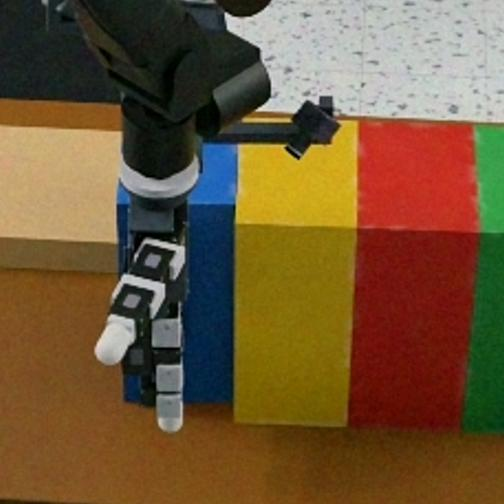

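>>> {"op": "move", "data": {"arm1": {"target":[-0.0440,-0.190,0.992,-0.035,0.677,0.734,0.038],"speed":0.06}, "arm3": {"target":[-0.2460,-0.010,0.980,0.080,0.746,-0.660,0.043],"speed":0.06}, "cameras": ["cam_high","cam_low"]}}

>>> {"op": "zoom_image", "data": {"camera": "cam_low", "region": [180, 220, 360, 400]}}

Scene clock: 359.77 s.
Joint torques (N m): arm1=[1.2 -12.51 11.23 1.59 -0.82 -0.05] | arm2=[1.14 0.44 10.65 2.92 -0.09 -0.01] | arm3=[-1.96 -13.16 12.9 2.07 0.7 -0.21] | arm4=[1.85 -6.95 8.43 -0.32 0.15 0.23]
Motor temperatures (°C): arm1=[21 30 35 21 20 19] | arm2=[19 21 44 21 19 22] | arm3=[18 25 45 22 22 19] | arm4=[21 30 32 22 19 18]
Heat: arm1: hottest joint3_rad 35 °C; arm2: hottest joint3_rad 44 °C; arm3: hottest joint3_rad 45 °C; arm4: hottest joint3_rad 32 °C.
move: arm1 off_target; arm3 off_target
Joint velocities: within noise
arm1.joint_positions: joint1_rad=-0.697 joint2_rad=+1.937 joint3_rad=+0.903 joint4_rad=-0.552 joint5_rad=-0.029 joint6_rad=+0.831 hand_index_mcp=+0.754 hand_index_abd=+0.001 hand_index_pip=+0.577 hand_index_dip=+0.696 hand_middle_mcp=+0.754 hand_middle_abd=+0.001 hand_middle_pip=+0.577 hand_middle_dip=+0.696 hand_ring_mcp=+0.748 hand_ring_abd=+0.033 hand_ring_pip=+0.576 hand_ring_dip=+0.696 hand_thumb_cmc=+0.999 hand_thumb_axl=+0.677 hand_thumb_mcp=+0.223 hand_thumb_ipl=+0.168 hand_current_limit=+0.400 hand_speed=-0.600
arm1.joint_status: not commanded
arm1.hand_state: goal,goal,goal,goal,goal,goal,goal,goal,goal,blocked,goal,goal,goal,goal,goal,goal
arm1.index_mcp_current_ma: 0
arm1.index_abd_current_ma: 1
arm1.index_pip_current_ma: 1
arm1.index_dip_current_ma: 0
arm1.middle_mcp_current_ma: 0
arm1.middle_abd_current_ma: 1
arm1.middle_pip_current_ma: 1
arm1.middle_dip_current_ma: 0
arm1.ring_mcp_current_ma: -17
arm1.ring_abd_current_ma: 96
arm1.ring_pip_current_ma: -1
arm1.ring_dip_current_ma: 0
arm1.thumb_cmc_current_ma: -2
arm1.thumb_axl_current_ma: -2
arm1.thumb_mcp_current_ma: -8
arm1.thumb_ipl_current_ma: -1
arm1.hand_goal_index_mcp: 0.754
arm1.hand_goal_index_abd: 0.000
arm1.hand_goal_index_pip: 0.576
arm1.hand_goal_index_dip: 0.696
arm1.hand_goal_middle_mcp: 0.754
arm1.hand_goal_middle_abd: 0.000
arm1.hand_goal_middle_pip: 0.576
arm1.hand_goal_middle_dip: 0.696
arm1.hand_goal_ring_mcp: 0.754
arm1.hand_goal_ring_abd: 0.000
arm1.hand_goal_ring_pip: 0.576
arm1.hand_goal_ring_dip: 0.696
arm1.hand_goal_thumb_cmc: 1.000
arm1.hand_goal_thumb_axl: 0.678
arm1.hand_goal_thumb_mcp: 0.226
arm1.hand_goal_thumb_ipl: 0.168
arm1.hand: x=-0.0593 y=-0.2463 z=+0.9859 quat_wxyz=(-0.020, +0.690, +0.724, -0.003) (m; scene frame)
arm1.hand_target: x=-0.0474 y=-0.1926 z=+0.9956 quat_wxyz=(-0.036, +0.677, +0.735, +0.038) (m; scene frame)
arm1.hand_status: off_target (0.059 m and 5.4 deg from the pose sent, 0.061 m and 2.0 deg at the start)
arm2.joint_positions: joint1_rad=+0.023 joint2_rad=+0.633 joint3_rad=+1.412 joint4_rad=-1.240 joint5_rad=-0.029 joint6_rad=+1.095 hand_index_mcp=+0.754 hand_index_abd=+0.001 hand_index_pip=+0.577 hand_index_dip=+0.696 hand_middle_mcp=+0.755 hand_middle_abd=+0.000 hand_middle_pip=+0.577 hand_middle_dip=+0.696 hand_ring_mcp=+0.755 hand_ring_abd=+0.001 hand_ring_pip=+0.577 hand_ring_dip=+0.696 hand_thumb_cmc=+0.714 hand_thumb_axl=+0.677 hand_thumb_mcp=+0.226 hand_thumb_ipl=+0.168 hand_current_limit=+0.400 hand_speed=-0.600
arm2.joint_status: not commanded
arm2.hand_state: goal,goal,goal,goal,goal,goal,goal,overload,goal,goal,goal,goal,goal,goal,goal,goal
arm2.index_mcp_current_ma: 0
arm2.index_abd_current_ma: 0
arm2.index_pip_current_ma: 1
arm2.index_dip_current_ma: 0
arm2.middle_mcp_current_ma: 0
arm2.middle_abd_current_ma: 0
arm2.middle_pip_current_ma: 1
arm2.middle_dip_current_ma: 0
arm2.ring_mcp_current_ma: 0
arm2.ring_abd_current_ma: 0
arm2.ring_pip_current_ma: 1
arm2.ring_dip_current_ma: 0
arm2.thumb_cmc_current_ma: 0
arm2.thumb_axl_current_ma: -1
arm2.thumb_mcp_current_ma: 0
arm2.thumb_ipl_current_ma: 0
arm2.hand_goal_index_mcp: 0.754
arm2.hand_goal_index_abd: 0.000
arm2.hand_goal_index_pip: 0.576
arm2.hand_goal_index_dip: 0.696
arm2.hand_goal_middle_mcp: 0.754
arm2.hand_goal_middle_abd: 0.000
arm2.hand_goal_middle_pip: 0.576
arm2.hand_goal_middle_dip: 0.696
arm2.hand_goal_ring_mcp: 0.754
arm2.hand_goal_ring_abd: 0.000
arm2.hand_goal_ring_pip: 0.576
arm2.hand_goal_ring_dip: 0.696
arm2.hand_goal_thumb_cmc: 0.714
arm2.hand_goal_thumb_axl: 0.678
arm2.hand_goal_thumb_mcp: 0.226
arm2.hand_goal_thumb_ipl: 0.168
arm2.hand: x=+0.4982 y=-0.2990 z=+1.7344 quat_wxyz=(-0.293, +0.427, +0.739, +0.431) (m; scene frame)
arm2.hand_target: x=+0.4985 y=-0.3023 z=+1.7450 quat_wxyz=(-0.299, +0.424, +0.733, +0.439) (m; scene frame)
arm2.hand_status: not commanded
arm3.joint_positions: joint1_rad=+0.455 joint2_rad=+2.181 joint3_rad=+1.429 joint4_rad=-0.779 joint5_rad=+0.104 joint6_rad=+1.907 hand_index_mcp=+0.752 hand_index_abd=+0.003 hand_index_pip=+0.576 hand_index_dip=+0.696 hand_middle_mcp=+0.755 hand_middle_abd=+0.001 hand_middle_pip=+0.577 hand_middle_dip=+0.696 hand_ring_mcp=+0.755 hand_ring_abd=+0.062 hand_ring_pip=+0.577 hand_ring_dip=+0.696 hand_thumb_cmc=+1.000 hand_thumb_axl=+0.677 hand_thumb_mcp=+0.223 hand_thumb_ipl=+0.168 hand_current_limit=+0.400 hand_speed=-0.600
arm3.joint_status: not commanded
arm3.hand_state: goal,goal,goal,goal,goal,goal,goal,goal,goal,blocked,goal,goal,goal,goal,goal,goal
arm3.index_mcp_current_ma: -4
arm3.index_abd_current_ma: 6
arm3.index_pip_current_ma: 0
arm3.index_dip_current_ma: 0
arm3.middle_mcp_current_ma: 2
arm3.middle_abd_current_ma: 1
arm3.middle_pip_current_ma: 1
arm3.middle_dip_current_ma: 0
arm3.ring_mcp_current_ma: 2
arm3.ring_abd_current_ma: 192
arm3.ring_pip_current_ma: 2
arm3.ring_dip_current_ma: 0
arm3.thumb_cmc_current_ma: 0
arm3.thumb_axl_current_ma: -1
arm3.thumb_mcp_current_ma: -8
arm3.thumb_ipl_current_ma: -1
arm3.hand_goal_index_mcp: 0.754
arm3.hand_goal_index_abd: 0.000
arm3.hand_goal_index_pip: 0.576
arm3.hand_goal_index_dip: 0.696
arm3.hand_goal_middle_mcp: 0.754
arm3.hand_goal_middle_abd: 0.000
arm3.hand_goal_middle_pip: 0.576
arm3.hand_goal_middle_dip: 0.696
arm3.hand_goal_ring_mcp: 0.754
arm3.hand_goal_ring_abd: 0.000
arm3.hand_goal_ring_pip: 0.576
arm3.hand_goal_ring_dip: 0.696
arm3.hand_goal_thumb_cmc: 1.000
arm3.hand_goal_thumb_axl: 0.678
arm3.hand_goal_thumb_mcp: 0.226
arm3.hand_goal_thumb_ipl: 0.168
arm3.hand: x=-0.2455 y=+0.0461 z=+0.9862 quat_wxyz=(+0.055, +0.754, -0.654, +0.003) (m; scene frame)
arm3.hand_target: x=-0.2483 y=-0.0054 z=+0.9841 quat_wxyz=(+0.081, +0.746, -0.660, +0.042) (m; scene frame)
arm3.hand_status: off_target (0.056 m and 5.6 deg from the pose sent, 0.063 m and 1.5 deg at the start)
arm4: as last shown
pictures: cam_high, cam_low

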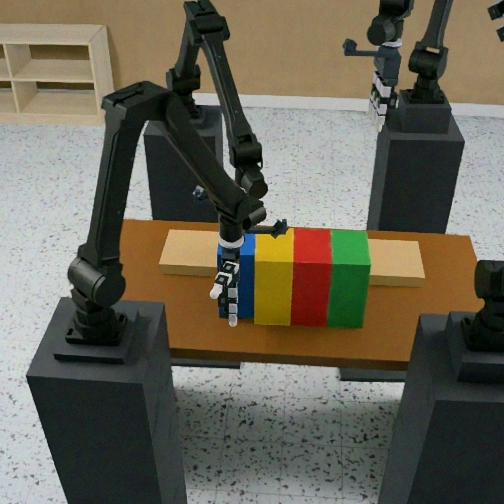

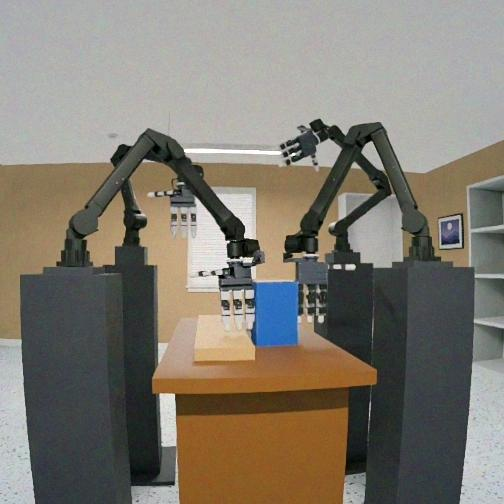

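Scaled by 2.800 from the camera's 504x504 image, which has a finer 720x720 frame.

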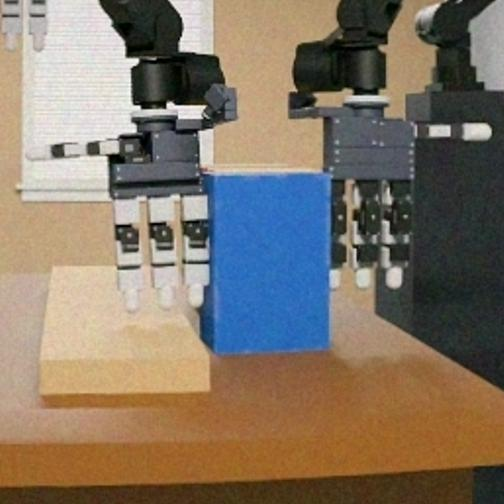

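>>> {"op": "move", "data": {"arm1": {"target":[-0.0440,-0.188,1.045,-0.035,0.677,0.734,0.038],"speed":0.05}, "arm3": {"target":[-0.2460,-0.010,1.038,0.080,0.746,-0.660,0.043],"speed":0.05}, "cameras": ["cam_high","cam_low"]}}

>>> {"op": "zoom_image", "data": {"camera": "cam_low", "region": [180, 220, 360, 400]}}

>>> {"op": "zoom_image", "data": {"camera": "cam_high", "region": [180, 190, 340, 350]}}

Scene clock: 367.17 s.
Joint torques (N m): arm1=[-0.15 -19.02 11.56 0.92 -0.69 -0.11] | arm2=[1.14 0.5 10.65 2.91 -0.1 -0.01] | arm3=[-0.44 -19.66 12.07 0.76 0.57 -0.08] | arm4=[1.9 -6.89 8.28 -0.31 0.12 0.26]
Motor temperatures (°C): arm1=[21 30 36 21 20 19] | arm2=[19 21 44 21 19 22] | arm3=[18 26 46 22 22 19] | arm4=[21 30 32 22 19 18]
Heat: arm1: hottest joint3_rad 36 °C; arm2: hottest joint3_rad 44 °C; arm3: hottest joint3_rad 46 °C; arm4: hottest joint3_rad 32 °C.
move: arm1 off_target; arm3 off_target
Joint velocities: within noise
arm1.joint_positions: joint1_rad=-0.678 joint2_rad=+1.895 joint3_rad=+0.919 joint4_rad=-0.672 joint5_rad=-0.033 joint6_rad=+0.840 hand_index_mcp=+0.754 hand_index_abd=+0.001 hand_index_pip=+0.577 hand_index_dip=+0.696 hand_middle_mcp=+0.754 hand_middle_abd=+0.001 hand_middle_pip=+0.577 hand_middle_dip=+0.696 hand_ring_mcp=+0.751 hand_ring_abd=+0.026 hand_ring_pip=+0.575 hand_ring_dip=+0.696 hand_thumb_cmc=+0.999 hand_thumb_axl=+0.677 hand_thumb_mcp=+0.223 hand_thumb_ipl=+0.168 hand_current_limit=+0.400 hand_speed=-0.600
arm1.joint_status: not commanded
arm1.hand_state: goal,goal,goal,goal,goal,goal,goal,goal,goal,blocked,goal,goal,goal,goal,goal,goal
arm1.index_mcp_current_ma: 0
arm1.index_abd_current_ma: 1
arm1.index_pip_current_ma: 1
arm1.index_dip_current_ma: 0
arm1.middle_mcp_current_ma: 0
arm1.middle_abd_current_ma: 1
arm1.middle_pip_current_ma: 1
arm1.middle_dip_current_ma: 0
arm1.ring_mcp_current_ma: -8
arm1.ring_abd_current_ma: 72
arm1.ring_pip_current_ma: -1
arm1.ring_dip_current_ma: 0
arm1.thumb_cmc_current_ma: -2
arm1.thumb_axl_current_ma: -2
arm1.thumb_mcp_current_ma: -8
arm1.thumb_ipl_current_ma: -1
arm1.hand_goal_index_mcp: 0.754
arm1.hand_goal_index_abd: 0.000
arm1.hand_goal_index_pip: 0.576
arm1.hand_goal_index_dip: 0.696
arm1.hand_goal_middle_mcp: 0.754
arm1.hand_goal_middle_abd: 0.000
arm1.hand_goal_middle_pip: 0.576
arm1.hand_goal_middle_dip: 0.696
arm1.hand_goal_ring_mcp: 0.754
arm1.hand_goal_ring_abd: 0.000
arm1.hand_goal_ring_pip: 0.576
arm1.hand_goal_ring_dip: 0.696
arm1.hand_goal_thumb_cmc: 1.000
arm1.hand_goal_thumb_axl: 0.678
arm1.hand_goal_thumb_mcp: 0.226
arm1.hand_goal_thumb_ipl: 0.168
arm1.hand: x=-0.0727 y=-0.2491 z=+1.0035 quat_wxyz=(-0.019, +0.686, +0.727, -0.035) (m; scene frame)
arm1.hand_target: x=-0.0474 y=-0.1915 z=+1.0486 quat_wxyz=(-0.036, +0.676, +0.735, +0.038) (m; scene frame)
arm1.hand_status: off_target (0.079 m and 8.7 deg from the pose sent, 0.084 m and 5.4 deg at the start)
arm2: as last shown
arm3.joint_positions: joint1_rad=+0.436 joint2_rad=+2.175 joint3_rad=+1.460 joint4_rad=-0.851 joint5_rad=+0.106 joint6_rad=+1.893 hand_index_mcp=+0.752 hand_index_abd=+0.003 hand_index_pip=+0.576 hand_index_dip=+0.696 hand_middle_mcp=+0.755 hand_middle_abd=+0.001 hand_middle_pip=+0.577 hand_middle_dip=+0.696 hand_ring_mcp=+0.756 hand_ring_abd=+0.003 hand_ring_pip=+0.577 hand_ring_dip=+0.696 hand_thumb_cmc=+1.000 hand_thumb_axl=+0.677 hand_thumb_mcp=+0.223 hand_thumb_ipl=+0.168 hand_current_limit=+0.400 hand_speed=-0.600
arm3.joint_status: not commanded
arm3.hand_state: goal,goal,goal,goal,goal,goal,goal,goal,goal,goal,goal,goal,goal,goal,goal,goal
arm3.index_mcp_current_ma: -4
arm3.index_abd_current_ma: 5
arm3.index_pip_current_ma: 0
arm3.index_dip_current_ma: 0
arm3.middle_mcp_current_ma: 2
arm3.middle_abd_current_ma: 1
arm3.middle_pip_current_ma: 1
arm3.middle_dip_current_ma: 0
arm3.ring_mcp_current_ma: 4
arm3.ring_abd_current_ma: 5
arm3.ring_pip_current_ma: 2
arm3.ring_dip_current_ma: 0
arm3.thumb_cmc_current_ma: 0
arm3.thumb_axl_current_ma: -1
arm3.thumb_mcp_current_ma: -8
arm3.thumb_ipl_current_ma: -1
arm3.hand_goal_index_mcp: 0.754
arm3.hand_goal_index_abd: 0.000
arm3.hand_goal_index_pip: 0.576
arm3.hand_goal_index_dip: 0.696
arm3.hand_goal_middle_mcp: 0.754
arm3.hand_goal_middle_abd: 0.000
arm3.hand_goal_middle_pip: 0.576
arm3.hand_goal_middle_dip: 0.696
arm3.hand_goal_ring_mcp: 0.754
arm3.hand_goal_ring_abd: 0.000
arm3.hand_goal_ring_pip: 0.576
arm3.hand_goal_ring_dip: 0.696
arm3.hand_goal_thumb_cmc: 1.000
arm3.hand_goal_thumb_axl: 0.678
arm3.hand_goal_thumb_mcp: 0.226
arm3.hand_goal_thumb_ipl: 0.168
arm3.hand: x=-0.2560 y=+0.0426 z=+1.0000 quat_wxyz=(+0.050, +0.754, -0.655, -0.016) (m; scene frame)
arm3.hand_target: x=-0.2479 y=-0.0061 z=+1.0413 quat_wxyz=(+0.081, +0.746, -0.660, +0.043) (m; scene frame)
arm3.hand_status: off_target (0.066 m and 7.6 deg from the pose sent, 0.076 m and 5.5 deg at the start)
arm4.joint_positions: joint1_rad=-0.612 joint2_rad=+1.177 joint3_rad=+0.933 joint4_rad=-1.238 joint5_rad=+0.016 joint6_rad=+0.877 hand_index_mcp=+0.752 hand_index_abd=-0.003 hand_index_pip=+0.574 hand_index_dip=+0.694 hand_middle_mcp=+0.752 hand_middle_abd=+0.003 hand_middle_pip=+0.574 hand_middle_dip=+0.696 hand_ring_mcp=+0.752 hand_ring_abd=+0.002 hand_ring_pip=+0.577 hand_ring_dip=+0.697 hand_thumb_cmc=+1.000 hand_thumb_axl=+0.677 hand_thumb_mcp=+0.220 hand_thumb_ipl=+0.167 hand_current_limit=+0.400 hand_speed=-0.600
arm4.joint_status: not commanded
arm4.hand_state: goal,goal,goal,goal,goal,goal,goal,goal,goal,goal,goal,goal,goal,goal,goal,goal
arm4.index_mcp_current_ma: -2
arm4.index_abd_current_ma: -2
arm4.index_pip_current_ma: -1
arm4.index_dip_current_ma: -1
arm4.middle_mcp_current_ma: -2
arm4.middle_abd_current_ma: 2
arm4.middle_pip_current_ma: -1
arm4.middle_dip_current_ma: 0
arm4.ring_mcp_current_ma: -2
arm4.ring_abd_current_ma: 2
arm4.ring_pip_current_ma: 0
arm4.ring_dip_current_ma: 0
arm4.thumb_cmc_current_ma: 0
arm4.thumb_axl_current_ma: -1
arm4.thumb_mcp_current_ma: -10
arm4.thumb_ipl_current_ma: -1
arm4.hand_goal_index_mcp: 0.754
arm4.hand_goal_index_abd: 0.000
arm4.hand_goal_index_pip: 0.576
arm4.hand_goal_index_dip: 0.696
arm4.hand_goal_middle_mcp: 0.754
arm4.hand_goal_middle_abd: 0.000
arm4.hand_goal_middle_pip: 0.576
arm4.hand_goal_middle_dip: 0.696
arm4.hand_goal_ring_mcp: 0.754
arm4.hand_goal_ring_abd: 0.000
arm4.hand_goal_ring_pip: 0.576
arm4.hand_goal_ring_dip: 0.696
arm4.hand_goal_thumb_cmc: 1.000
arm4.hand_goal_thumb_axl: 0.678
arm4.hand_goal_thumb_mcp: 0.226
arm4.hand_goal_thumb_ipl: 0.168
arm4.hand: x=+0.1460 y=+0.2767 z=+1.3501 quat_wxyz=(+0.040, +0.750, -0.660, +0.004) (m; scene frame)
arm4.hand_target: x=+0.1499 y=+0.2800 z=+1.3501 quat_wxyz=(+0.035, +0.749, -0.662, +0.003) (m; scene frame)
arm4.hand_status: not commanded
pictures: cam_high, cam_low

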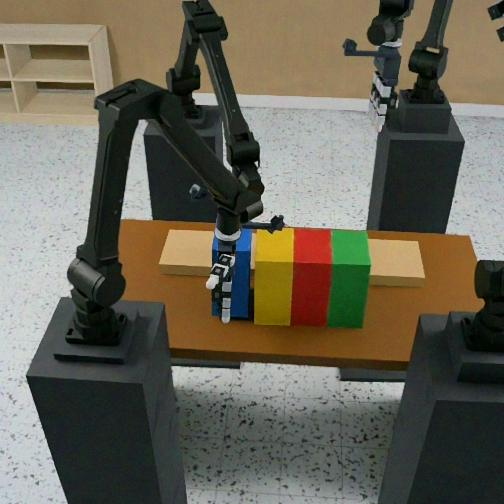

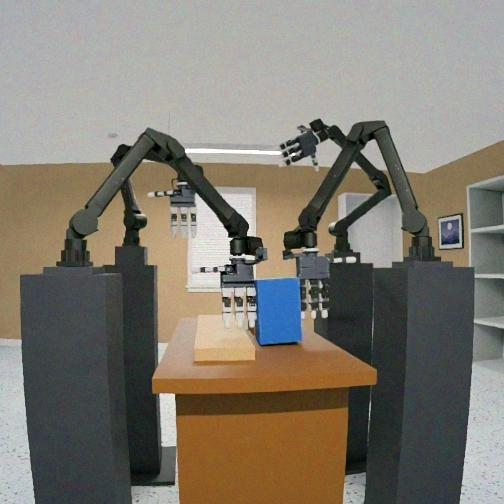

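Scaled by 2.800 from the camera's 504x504 image, which has a finer 720x720 frame.

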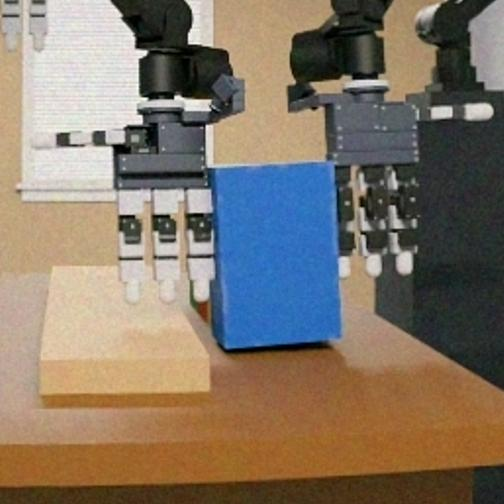

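Scaled by 3.150 from the camera's 504x504 image, which has a finer 720x720 frame.

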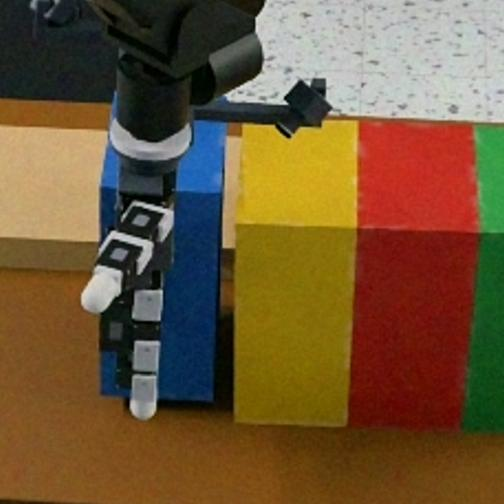

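>>> {"op": "move", "data": {"arm1": {"target":[-0.0500,-0.188,1.095,-0.035,0.677,0.734,0.038],"speed":0.05}, "arm3": {"target":[-0.2520,-0.010,1.090,0.080,0.746,-0.660,0.043],"speed":0.05}, "cameras": ["cam_high","cam_low"]}}

>>> {"op": "zoom_image", "data": {"camera": "cam_low", "region": [180, 220, 360, 400]}}

>>> {"op": "zoom_image", "data": {"camera": "cam_high", "region": [180, 190, 340, 350]}}

Scene clock: 379.60 s.
Joint torques (N m): arm1=[-0.03 -17.73 12.82 0.94 -0.67 -0.08] | arm2=[1.14 0.44 10.63 2.91 -0.09 -0.02] | arm3=[-0.97 -19.08 12.86 0.87 0.52 -0.09] | arm4=[1.96 -6.89 8.35 -0.21 0.1 0.28]
Motor temperatures (°C): arm1=[21 31 36 21 20 19] | arm2=[19 21 44 21 19 22] | arm3=[18 27 48 22 22 19] | arm4=[21 30 32 22 19 18]
Heat: arm1: hottest joint3_rad 36 °C; arm2: hottest joint3_rad 44 °C; arm3: hottest joint3_rad 48 °C; arm4: hottest joint3_rad 32 °C.
move: arm1 off_target; arm3 off_target
Joint velocities: within noise
arm1.joint_positions: joint1_rad=-0.668 joint2_rad=+1.784 joint3_rad=+0.934 joint4_rad=-0.799 joint5_rad=-0.033 joint6_rad=+0.849 hand_index_mcp=+0.754 hand_index_abd=+0.001 hand_index_pip=+0.577 hand_index_dip=+0.696 hand_middle_mcp=+0.754 hand_middle_abd=+0.001 hand_middle_pip=+0.577 hand_middle_dip=+0.696 hand_ring_mcp=+0.752 hand_ring_abd=+0.026 hand_ring_pip=+0.575 hand_ring_dip=+0.696 hand_thumb_cmc=+0.999 hand_thumb_axl=+0.677 hand_thumb_mcp=+0.223 hand_thumb_ipl=+0.168 hand_current_limit=+0.400 hand_speed=-0.600
arm1.joint_status: not commanded
arm1.hand_state: goal,goal,goal,goal,goal,goal,goal,goal,goal,blocked,goal,goal,goal,goal,goal,goal
arm1.index_mcp_current_ma: 0
arm1.index_abd_current_ma: 1
arm1.index_pip_current_ma: 1
arm1.index_dip_current_ma: 0
arm1.middle_mcp_current_ma: 0
arm1.middle_abd_current_ma: 1
arm1.middle_pip_current_ma: 1
arm1.middle_dip_current_ma: 0
arm1.ring_mcp_current_ma: -5
arm1.ring_abd_current_ma: 73
arm1.ring_pip_current_ma: -1
arm1.ring_dip_current_ma: 0
arm1.thumb_cmc_current_ma: -2
arm1.thumb_axl_current_ma: -2
arm1.thumb_mcp_current_ma: -8
arm1.thumb_ipl_current_ma: -1
arm1.hand_goal_index_mcp: 0.754
arm1.hand_goal_index_abd: 0.000
arm1.hand_goal_index_pip: 0.576
arm1.hand_goal_index_dip: 0.696
arm1.hand_goal_middle_mcp: 0.754
arm1.hand_goal_middle_abd: 0.000
arm1.hand_goal_middle_pip: 0.576
arm1.hand_goal_middle_dip: 0.696
arm1.hand_goal_ring_mcp: 0.754
arm1.hand_goal_ring_abd: 0.000
arm1.hand_goal_ring_pip: 0.576
arm1.hand_goal_ring_dip: 0.696
arm1.hand_goal_thumb_cmc: 1.000
arm1.hand_goal_thumb_axl: 0.678
arm1.hand_goal_thumb_mcp: 0.226
arm1.hand_goal_thumb_ipl: 0.168
arm1.hand: x=-0.0759 y=-0.2479 z=+1.0516 quat_wxyz=(-0.019, +0.686, +0.727, -0.035) (m; scene frame)
arm1.hand_target: x=-0.0535 y=-0.1920 z=+1.0984 quat_wxyz=(-0.036, +0.676, +0.735, +0.038) (m; scene frame)
arm1.hand_status: off_target (0.078 m and 8.7 deg from the pose sent, 0.112 m and 8.7 deg at the start)
arm2, arm4: as last shown
arm3.joint_positions: joint1_rad=+0.434 joint2_rad=+2.096 joint3_rad=+1.475 joint4_rad=-0.954 joint5_rad=+0.107 joint6_rad=+1.885 hand_index_mcp=+0.752 hand_index_abd=+0.003 hand_index_pip=+0.576 hand_index_dip=+0.696 hand_middle_mcp=+0.755 hand_middle_abd=+0.001 hand_middle_pip=+0.577 hand_middle_dip=+0.696 hand_ring_mcp=+0.756 hand_ring_abd=+0.003 hand_ring_pip=+0.577 hand_ring_dip=+0.696 hand_thumb_cmc=+1.000 hand_thumb_axl=+0.677 hand_thumb_mcp=+0.223 hand_thumb_ipl=+0.168 hand_current_limit=+0.400 hand_speed=-0.600
arm3.joint_status: not commanded
arm3.hand_state: goal,goal,goal,goal,goal,goal,goal,goal,goal,goal,goal,goal,goal,goal,goal,goal
arm3.index_mcp_current_ma: -4
arm3.index_abd_current_ma: 5
arm3.index_pip_current_ma: 0
arm3.index_dip_current_ma: 0
arm3.middle_mcp_current_ma: 2
arm3.middle_abd_current_ma: 1
arm3.middle_pip_current_ma: 1
arm3.middle_dip_current_ma: 0
arm3.ring_mcp_current_ma: 4
arm3.ring_abd_current_ma: 5
arm3.ring_pip_current_ma: 2
arm3.ring_dip_current_ma: 0
arm3.thumb_cmc_current_ma: 0
arm3.thumb_axl_current_ma: -1
arm3.thumb_mcp_current_ma: -8
arm3.thumb_ipl_current_ma: -1
arm3.hand_goal_index_mcp: 0.754
arm3.hand_goal_index_abd: 0.000
arm3.hand_goal_index_pip: 0.576
arm3.hand_goal_index_dip: 0.696
arm3.hand_goal_middle_mcp: 0.754
arm3.hand_goal_middle_abd: 0.000
arm3.hand_goal_middle_pip: 0.576
arm3.hand_goal_middle_dip: 0.696
arm3.hand_goal_ring_mcp: 0.754
arm3.hand_goal_ring_abd: 0.000
arm3.hand_goal_ring_pip: 0.576
arm3.hand_goal_ring_dip: 0.696
arm3.hand_goal_thumb_cmc: 1.000
arm3.hand_goal_thumb_axl: 0.678
arm3.hand_goal_thumb_mcp: 0.226
arm3.hand_goal_thumb_ipl: 0.168
arm3.hand: x=-0.2584 y=+0.0434 z=+1.0494 quat_wxyz=(+0.048, +0.756, -0.653, -0.019) (m; scene frame)
arm3.hand_target: x=-0.2542 y=-0.0053 z=+1.0932 quat_wxyz=(+0.081, +0.746, -0.660, +0.042) (m; scene frame)
arm3.hand_status: off_target (0.067 m and 8.1 deg from the pose sent, 0.104 m and 7.7 deg at the start)
pictures: cam_high, cam_low

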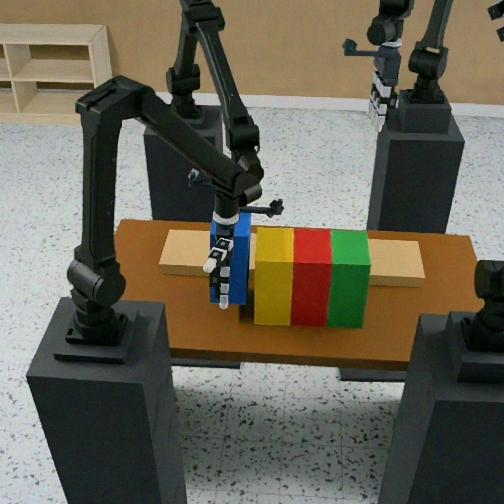

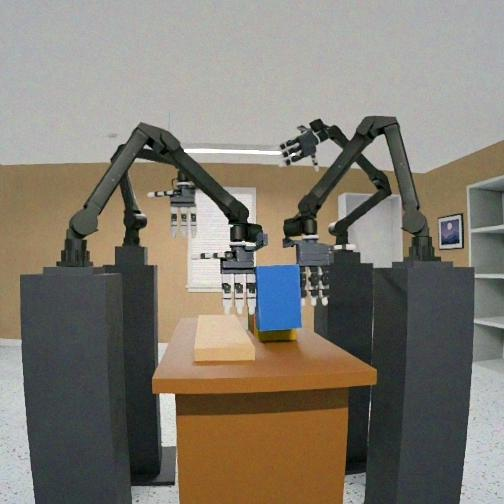

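Scaled by 2.800 from the camera's 504x504 image, which has a finer 720x720 frame.

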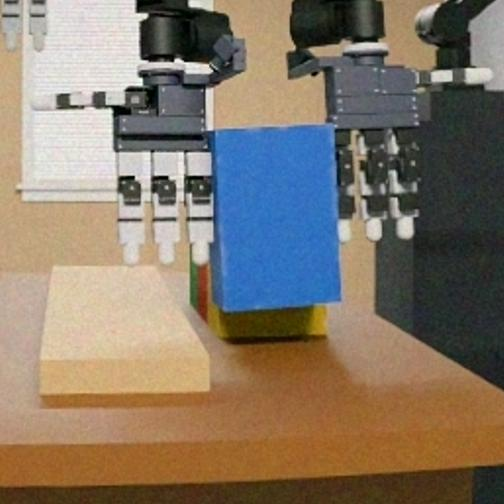

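Scaled by 3.150 from the camera's 504x504 image, which has a finer 720x720 frame.

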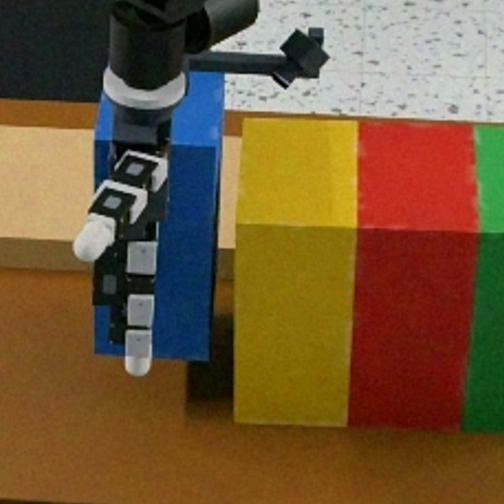

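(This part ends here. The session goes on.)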